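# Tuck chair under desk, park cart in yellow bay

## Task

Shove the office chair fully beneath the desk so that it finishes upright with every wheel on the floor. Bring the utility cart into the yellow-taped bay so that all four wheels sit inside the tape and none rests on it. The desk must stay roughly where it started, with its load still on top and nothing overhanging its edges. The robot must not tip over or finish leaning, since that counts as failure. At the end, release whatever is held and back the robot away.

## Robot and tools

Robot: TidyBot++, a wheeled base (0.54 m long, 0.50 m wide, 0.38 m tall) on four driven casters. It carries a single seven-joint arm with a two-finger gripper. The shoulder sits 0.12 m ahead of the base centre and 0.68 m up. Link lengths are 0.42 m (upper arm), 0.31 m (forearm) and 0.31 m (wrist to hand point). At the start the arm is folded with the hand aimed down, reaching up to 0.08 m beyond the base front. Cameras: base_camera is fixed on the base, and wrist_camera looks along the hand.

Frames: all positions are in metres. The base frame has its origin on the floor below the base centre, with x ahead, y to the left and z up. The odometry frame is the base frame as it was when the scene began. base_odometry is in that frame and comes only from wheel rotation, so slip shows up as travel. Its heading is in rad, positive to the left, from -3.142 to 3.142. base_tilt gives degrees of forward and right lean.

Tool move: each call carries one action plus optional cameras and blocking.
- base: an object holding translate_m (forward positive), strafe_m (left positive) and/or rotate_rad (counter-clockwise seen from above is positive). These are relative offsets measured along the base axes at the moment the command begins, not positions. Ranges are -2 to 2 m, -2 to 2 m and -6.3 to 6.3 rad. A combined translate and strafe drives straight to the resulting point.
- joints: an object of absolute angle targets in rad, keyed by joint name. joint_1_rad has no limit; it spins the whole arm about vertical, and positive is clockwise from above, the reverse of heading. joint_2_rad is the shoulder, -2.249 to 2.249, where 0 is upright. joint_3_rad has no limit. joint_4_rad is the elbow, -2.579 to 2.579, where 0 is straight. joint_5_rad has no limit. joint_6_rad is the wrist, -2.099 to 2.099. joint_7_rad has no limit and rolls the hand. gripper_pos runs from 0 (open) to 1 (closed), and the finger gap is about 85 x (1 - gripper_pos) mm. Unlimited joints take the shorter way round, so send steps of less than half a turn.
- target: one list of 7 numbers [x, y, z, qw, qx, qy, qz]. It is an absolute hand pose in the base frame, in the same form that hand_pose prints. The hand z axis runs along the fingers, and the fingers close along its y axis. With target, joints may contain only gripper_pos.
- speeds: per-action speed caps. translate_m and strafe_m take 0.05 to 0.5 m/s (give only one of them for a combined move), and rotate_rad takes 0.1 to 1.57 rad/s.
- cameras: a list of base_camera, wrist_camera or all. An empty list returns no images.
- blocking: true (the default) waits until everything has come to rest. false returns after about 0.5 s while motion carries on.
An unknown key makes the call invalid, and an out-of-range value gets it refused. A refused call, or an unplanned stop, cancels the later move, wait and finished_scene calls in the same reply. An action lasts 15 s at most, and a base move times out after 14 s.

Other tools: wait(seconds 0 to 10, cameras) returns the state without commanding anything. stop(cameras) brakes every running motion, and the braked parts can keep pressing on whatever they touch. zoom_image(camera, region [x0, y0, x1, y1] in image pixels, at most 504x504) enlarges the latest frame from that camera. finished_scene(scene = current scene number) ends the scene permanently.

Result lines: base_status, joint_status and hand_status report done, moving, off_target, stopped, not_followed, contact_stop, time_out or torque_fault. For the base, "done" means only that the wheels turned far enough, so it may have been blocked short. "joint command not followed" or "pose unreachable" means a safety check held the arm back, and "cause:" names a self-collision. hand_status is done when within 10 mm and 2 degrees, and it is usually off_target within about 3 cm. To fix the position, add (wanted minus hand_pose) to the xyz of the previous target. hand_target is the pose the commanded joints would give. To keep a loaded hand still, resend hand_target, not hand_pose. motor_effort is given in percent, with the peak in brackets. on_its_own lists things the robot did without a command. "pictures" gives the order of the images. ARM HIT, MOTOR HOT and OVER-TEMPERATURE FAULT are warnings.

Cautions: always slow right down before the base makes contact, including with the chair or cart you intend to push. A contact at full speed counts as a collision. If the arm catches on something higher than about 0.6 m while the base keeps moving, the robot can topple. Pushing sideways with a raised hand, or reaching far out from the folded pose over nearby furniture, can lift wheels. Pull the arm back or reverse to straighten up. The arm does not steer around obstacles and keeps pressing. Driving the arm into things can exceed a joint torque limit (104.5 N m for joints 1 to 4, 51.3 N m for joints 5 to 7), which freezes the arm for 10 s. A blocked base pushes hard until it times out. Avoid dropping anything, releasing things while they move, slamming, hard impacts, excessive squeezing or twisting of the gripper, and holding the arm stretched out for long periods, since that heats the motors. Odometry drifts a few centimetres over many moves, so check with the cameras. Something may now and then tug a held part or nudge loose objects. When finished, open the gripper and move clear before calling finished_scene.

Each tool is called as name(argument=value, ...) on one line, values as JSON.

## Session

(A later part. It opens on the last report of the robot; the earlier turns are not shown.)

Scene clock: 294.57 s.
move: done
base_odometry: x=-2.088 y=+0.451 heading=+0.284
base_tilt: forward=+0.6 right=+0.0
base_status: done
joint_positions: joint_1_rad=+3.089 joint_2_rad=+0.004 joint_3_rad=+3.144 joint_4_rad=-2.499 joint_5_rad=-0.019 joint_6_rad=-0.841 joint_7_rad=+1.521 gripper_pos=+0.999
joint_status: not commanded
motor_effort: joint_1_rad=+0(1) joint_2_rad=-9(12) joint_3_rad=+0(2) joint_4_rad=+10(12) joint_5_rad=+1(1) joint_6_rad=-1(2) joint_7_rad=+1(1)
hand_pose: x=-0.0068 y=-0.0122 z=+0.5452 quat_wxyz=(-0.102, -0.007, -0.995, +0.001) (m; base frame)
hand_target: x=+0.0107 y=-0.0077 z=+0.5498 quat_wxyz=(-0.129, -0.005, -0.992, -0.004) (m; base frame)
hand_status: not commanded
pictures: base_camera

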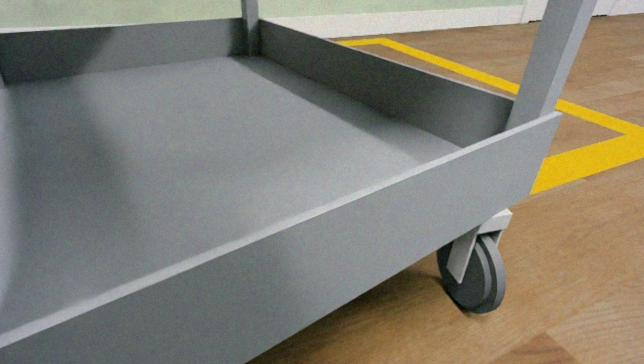

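move(base={"translate_m":0.35,"strafe_m":-0.01}, speeds={"translate_m":0.07}, cameras=["base_camera"])

Scene clock: 304.00 s.
move: done
base_odometry: x=-1.750 y=+0.539 heading=+0.285
base_tilt: forward=+0.6 right=+0.0
base_status: done
joint_positions: joint_1_rad=+3.089 joint_2_rad=+0.004 joint_3_rad=+3.144 joint_4_rad=-2.499 joint_5_rad=-0.019 joint_6_rad=-0.842 joint_7_rad=+1.521 gripper_pos=+0.999
joint_status: not commanded
motor_effort: joint_1_rad=+0(1) joint_2_rad=-10(11) joint_3_rad=+0(1) joint_4_rad=+9(11) joint_5_rad=+0(1) joint_6_rad=-1(2) joint_7_rad=+1(1)
hand_pose: x=-0.0067 y=-0.0122 z=+0.5452 quat_wxyz=(-0.102, -0.007, -0.995, +0.001) (m; base frame)
hand_target: x=+0.0107 y=-0.0077 z=+0.5498 quat_wxyz=(-0.129, -0.005, -0.992, -0.004) (m; base frame)
hand_status: not commanded
pictures: base_camera

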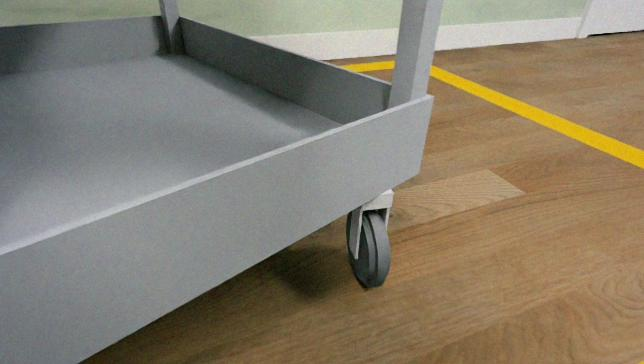

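move(base={"translate_m":-0.4}, cameras=["base_camera"])

Scene clock: 309.73 s.
move: done
base_odometry: x=-2.134 y=+0.427 heading=+0.286
base_tilt: forward=+0.6 right=+0.0
base_status: done
joint_positions: joint_1_rad=+3.089 joint_2_rad=+0.006 joint_3_rad=+3.144 joint_4_rad=-2.499 joint_5_rad=-0.019 joint_6_rad=-0.842 joint_7_rad=+1.521 gripper_pos=+0.999
joint_status: not commanded
motor_effort: joint_1_rad=+1(1) joint_2_rad=-10(12) joint_3_rad=+0(1) joint_4_rad=+9(12) joint_5_rad=+0(1) joint_6_rad=-2(2) joint_7_rad=+1(1)
hand_pose: x=-0.0064 y=-0.0122 z=+0.5450 quat_wxyz=(-0.103, -0.007, -0.995, +0.001) (m; base frame)
hand_target: x=+0.0107 y=-0.0077 z=+0.5498 quat_wxyz=(-0.129, -0.005, -0.992, -0.004) (m; base frame)
hand_status: not commanded
pictures: base_camera

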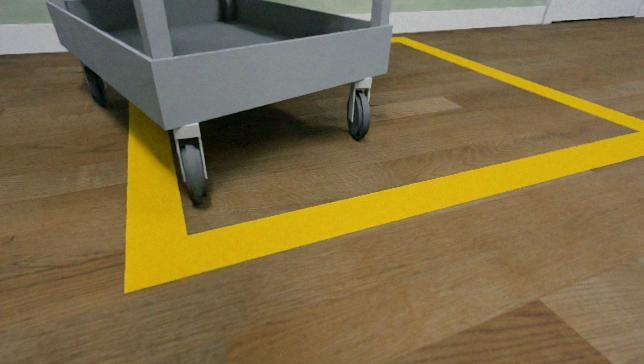

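move(base={"rotate_rad":0.47}, cameras=[])

move(base={"strafe_m":0.46}, speeds={"strafe_m":0.2}, cameras=["base_camera"])

Scene clock: 323.20 s.
move: done
base_odometry: x=-2.134 y=+0.426 heading=+0.755
base_tilt: forward=+0.6 right=+0.0
base_status: done
joint_positions: joint_1_rad=+3.089 joint_2_rad=+0.006 joint_3_rad=+3.144 joint_4_rad=-2.499 joint_5_rad=-0.019 joint_6_rad=-0.842 joint_7_rad=+1.521 gripper_pos=+0.999
joint_status: not commanded
motor_effort: joint_1_rad=+0(1) joint_2_rad=-9(10) joint_3_rad=+0(2) joint_4_rad=+10(11) joint_5_rad=+0(1) joint_6_rad=+0(2) joint_7_rad=+1(1)
hand_pose: x=-0.0064 y=-0.0122 z=+0.5450 quat_wxyz=(-0.103, -0.007, -0.995, +0.001) (m; base frame)
hand_target: x=+0.0107 y=-0.0077 z=+0.5498 quat_wxyz=(-0.129, -0.005, -0.992, -0.004) (m; base frame)
hand_status: not commanded
pictures: none
No camera images: "cameras" was empty.

Scene clock: 328.63 s.
move: time_out
base_odometry: x=-2.424 y=+0.742 heading=+0.811
base_tilt: forward=+0.6 right=+0.0
base_status: strafe_m time_out (by the wheels' count: +0.429 of +0.460)
joint_positions: joint_1_rad=+3.093 joint_2_rad=+0.004 joint_3_rad=+3.146 joint_4_rad=-2.500 joint_5_rad=-0.014 joint_6_rad=-0.845 joint_7_rad=+1.521 gripper_pos=+0.999
joint_status: not commanded
motor_effort: joint_1_rad=+0(4) joint_2_rad=-10(12) joint_3_rad=+1(4) joint_4_rad=+9(13) joint_5_rad=+0(4) joint_6_rad=-2(2) joint_7_rad=+1(1)
hand_pose: x=-0.0053 y=-0.0100 z=+0.5453 quat_wxyz=(-0.104, -0.008, -0.995, +0.000) (m; base frame)
hand_target: x=+0.0107 y=-0.0077 z=+0.5498 quat_wxyz=(-0.129, -0.005, -0.992, -0.004) (m; base frame)
hand_status: not commanded
pictures: base_camera

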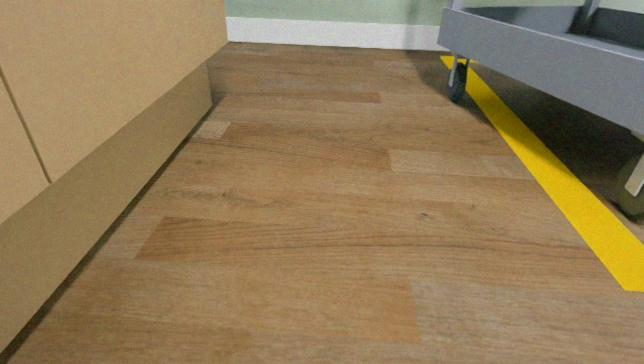

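move(base={"strafe_m":-0.03,"rotate_rad":-0.02}, speeds={"strafe_m":0.1}, cameras=[])

move(base={"translate_m":0.92}, speeds={"translate_m":0.15}, cameras=["base_camera"])

Scene clock: 336.47 s.
move: done
base_odometry: x=-2.402 y=+0.722 heading=+0.790
base_tilt: forward=+0.6 right=+0.0
base_status: done
joint_positions: joint_1_rad=+3.093 joint_2_rad=+0.004 joint_3_rad=+3.146 joint_4_rad=-2.500 joint_5_rad=-0.014 joint_6_rad=-0.845 joint_7_rad=+1.521 gripper_pos=+0.999
joint_status: not commanded
motor_effort: joint_1_rad=+0(1) joint_2_rad=-10(10) joint_3_rad=+0(1) joint_4_rad=+9(11) joint_5_rad=+0(1) joint_6_rad=-1(2) joint_7_rad=+0(1)
hand_pose: x=-0.0053 y=-0.0100 z=+0.5453 quat_wxyz=(-0.104, -0.008, -0.995, +0.000) (m; base frame)
hand_target: x=+0.0107 y=-0.0077 z=+0.5498 quat_wxyz=(-0.129, -0.005, -0.992, -0.004) (m; base frame)
hand_status: not commanded
pictures: none
No camera images: "cameras" was empty.

Scene clock: 343.20 s.
move: done
base_odometry: x=-1.755 y=+1.376 heading=+0.790
base_tilt: forward=+0.6 right=+0.0
base_status: done
joint_positions: joint_1_rad=+3.093 joint_2_rad=+0.003 joint_3_rad=+3.146 joint_4_rad=-2.500 joint_5_rad=-0.014 joint_6_rad=-0.845 joint_7_rad=+1.521 gripper_pos=+0.999
joint_status: not commanded
motor_effort: joint_1_rad=+0(1) joint_2_rad=-10(12) joint_3_rad=+0(1) joint_4_rad=+10(12) joint_5_rad=-1(1) joint_6_rad=-1(2) joint_7_rad=+0(1)
hand_pose: x=-0.0055 y=-0.0100 z=+0.5454 quat_wxyz=(-0.103, -0.008, -0.995, +0.000) (m; base frame)
hand_target: x=+0.0107 y=-0.0077 z=+0.5498 quat_wxyz=(-0.129, -0.005, -0.992, -0.004) (m; base frame)
hand_status: not commanded
pictures: base_camera

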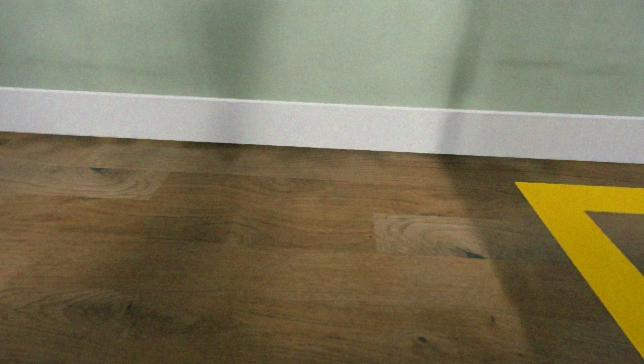

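move(base={"strafe_m":-0.36,"translate_m":0.04}, speeds={"strafe_m":0.06}, cameras=["base_camera"])

Scene clock: 352.40 s.
move: done
base_odometry: x=-1.471 y=+1.151 heading=+0.790
base_tilt: forward=+0.6 right=+0.0
base_status: done
joint_positions: joint_1_rad=+3.093 joint_2_rad=+0.003 joint_3_rad=+3.146 joint_4_rad=-2.500 joint_5_rad=-0.014 joint_6_rad=-0.845 joint_7_rad=+1.521 gripper_pos=+0.999
joint_status: not commanded
motor_effort: joint_1_rad=+0(2) joint_2_rad=-10(10) joint_3_rad=+0(1) joint_4_rad=+11(11) joint_5_rad=+0(1) joint_6_rad=-1(2) joint_7_rad=+0(1)
hand_pose: x=-0.0055 y=-0.0100 z=+0.5454 quat_wxyz=(-0.103, -0.008, -0.995, +0.000) (m; base frame)
hand_target: x=+0.0107 y=-0.0077 z=+0.5498 quat_wxyz=(-0.129, -0.005, -0.992, -0.004) (m; base frame)
hand_status: not commanded
pictures: base_camera

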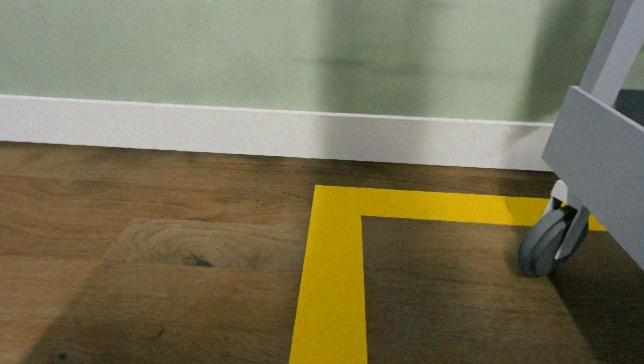

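move(base={"strafe_m":0.35}, speeds={"strafe_m":0.25}, cameras=[])

move(base={"translate_m":-1.15}, speeds={"translate_m":0.3}, cameras=["base_camera"])

move(base={"strafe_m":-0.65}, cameras=["base_camera"])

Scene clock: 357.73 s.
move: done
base_odometry: x=-1.720 y=+1.397 heading=+0.790
base_tilt: forward=+0.6 right=+0.0
base_status: done
joint_positions: joint_1_rad=+3.093 joint_2_rad=+0.003 joint_3_rad=+3.146 joint_4_rad=-2.500 joint_5_rad=-0.014 joint_6_rad=-0.845 joint_7_rad=+1.521 gripper_pos=+0.999
joint_status: not commanded
motor_effort: joint_1_rad=+0(2) joint_2_rad=-10(12) joint_3_rad=+0(2) joint_4_rad=+10(11) joint_5_rad=+0(1) joint_6_rad=-1(3) joint_7_rad=+0(1)
hand_pose: x=-0.0054 y=-0.0100 z=+0.5454 quat_wxyz=(-0.103, -0.008, -0.995, +0.000) (m; base frame)
hand_target: x=+0.0107 y=-0.0077 z=+0.5498 quat_wxyz=(-0.129, -0.005, -0.992, -0.004) (m; base frame)
hand_status: not commanded
pictures: none
No camera images: "cameras" was empty.

Scene clock: 362.37 s.
move: done
base_odometry: x=-2.529 y=+0.580 heading=+0.790
base_tilt: forward=+0.6 right=+0.0
base_status: done
joint_positions: joint_1_rad=+3.093 joint_2_rad=+0.005 joint_3_rad=+3.146 joint_4_rad=-2.500 joint_5_rad=-0.014 joint_6_rad=-0.845 joint_7_rad=+1.521 gripper_pos=+0.999
joint_status: not commanded
motor_effort: joint_1_rad=+0(1) joint_2_rad=-9(12) joint_3_rad=+0(1) joint_4_rad=+9(12) joint_5_rad=+0(1) joint_6_rad=-1(2) joint_7_rad=+0(1)
hand_pose: x=-0.0052 y=-0.0100 z=+0.5452 quat_wxyz=(-0.104, -0.008, -0.995, +0.000) (m; base frame)
hand_target: x=+0.0107 y=-0.0077 z=+0.5498 quat_wxyz=(-0.129, -0.005, -0.992, -0.004) (m; base frame)
hand_status: not commanded
pictures: base_camera

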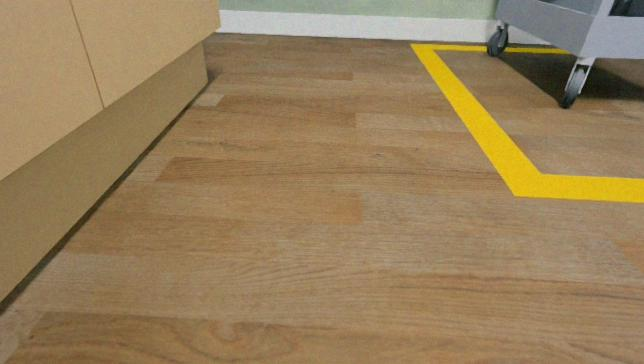

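Scene clock: 364.67 s.
move: done
base_odometry: x=-2.067 y=+0.123 heading=+0.789
base_tilt: forward=+0.6 right=+0.0
base_status: done
joint_positions: joint_1_rad=+3.093 joint_2_rad=+0.005 joint_3_rad=+3.146 joint_4_rad=-2.500 joint_5_rad=-0.014 joint_6_rad=-0.845 joint_7_rad=+1.521 gripper_pos=+0.999
joint_status: not commanded
motor_effort: joint_1_rad=+0(2) joint_2_rad=-10(10) joint_3_rad=+1(2) joint_4_rad=+10(11) joint_5_rad=+0(2) joint_6_rad=+0(2) joint_7_rad=+0(1)
hand_pose: x=-0.0052 y=-0.0100 z=+0.5452 quat_wxyz=(-0.104, -0.008, -0.995, +0.000) (m; base frame)
hand_target: x=+0.0107 y=-0.0077 z=+0.5498 quat_wxyz=(-0.129, -0.005, -0.992, -0.004) (m; base frame)
hand_status: not commanded
pictures: base_camera

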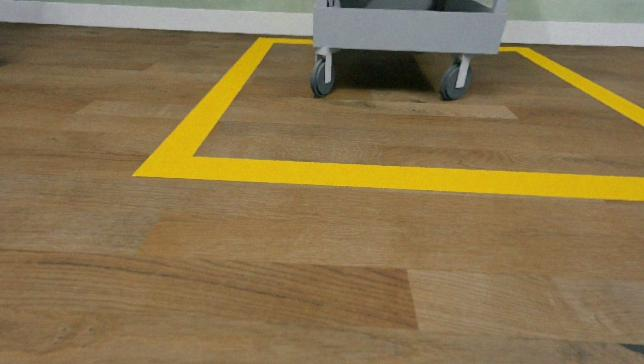

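move(base={"strafe_m":-0.85,"translate_m":0.2}, cameras=[])

move(base={"rotate_rad":0.45}, cameras=["base_camera"])

zoom_image(camera="base_camera", region=[150, 0, 500, 200])

Scene clock: 370.67 s.
move: done
base_odometry: x=-1.323 y=-0.334 heading=+0.789
base_tilt: forward=+0.6 right=+0.0
base_status: done
joint_positions: joint_1_rad=+3.093 joint_2_rad=+0.005 joint_3_rad=+3.146 joint_4_rad=-2.500 joint_5_rad=-0.014 joint_6_rad=-0.845 joint_7_rad=+1.521 gripper_pos=+0.999
joint_status: not commanded
motor_effort: joint_1_rad=+1(2) joint_2_rad=-10(11) joint_3_rad=-1(2) joint_4_rad=+9(11) joint_5_rad=+0(1) joint_6_rad=-1(2) joint_7_rad=+1(1)
hand_pose: x=-0.0052 y=-0.0100 z=+0.5452 quat_wxyz=(-0.104, -0.008, -0.995, +0.000) (m; base frame)
hand_target: x=+0.0107 y=-0.0077 z=+0.5498 quat_wxyz=(-0.129, -0.005, -0.992, -0.004) (m; base frame)
hand_status: not commanded
pictures: none
No camera images: "cameras" was empty.

Scene clock: 372.07 s.
move: done
base_odometry: x=-1.323 y=-0.334 heading=+1.239
base_tilt: forward=+0.6 right=+0.0
base_status: done
joint_positions: joint_1_rad=+3.093 joint_2_rad=+0.005 joint_3_rad=+3.146 joint_4_rad=-2.500 joint_5_rad=-0.014 joint_6_rad=-0.845 joint_7_rad=+1.521 gripper_pos=+0.999
joint_status: not commanded
motor_effort: joint_1_rad=+0(1) joint_2_rad=-10(11) joint_3_rad=+1(1) joint_4_rad=+9(11) joint_5_rad=+1(1) joint_6_rad=-1(2) joint_7_rad=+0(1)
hand_pose: x=-0.0052 y=-0.0100 z=+0.5452 quat_wxyz=(-0.104, -0.008, -0.995, +0.000) (m; base frame)
hand_target: x=+0.0107 y=-0.0077 z=+0.5498 quat_wxyz=(-0.129, -0.005, -0.992, -0.004) (m; base frame)
hand_status: not commanded
pictures: base_camera

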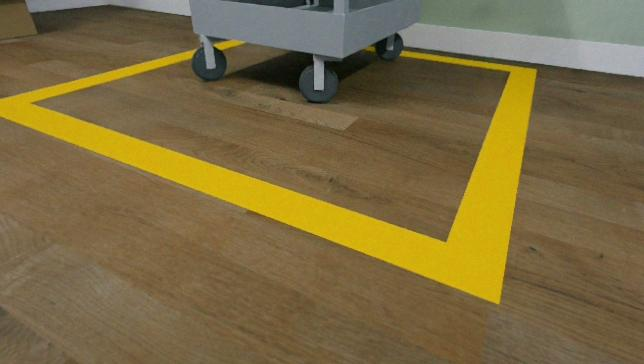

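Scaled by 1.440.

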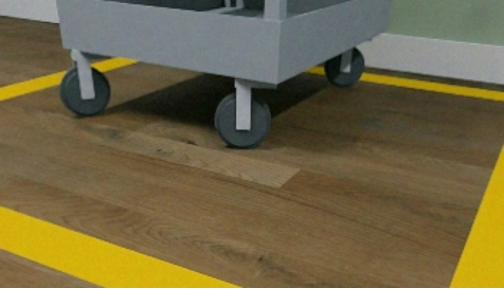

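finished_scene(scene=2)

The scene is finished: the task was done.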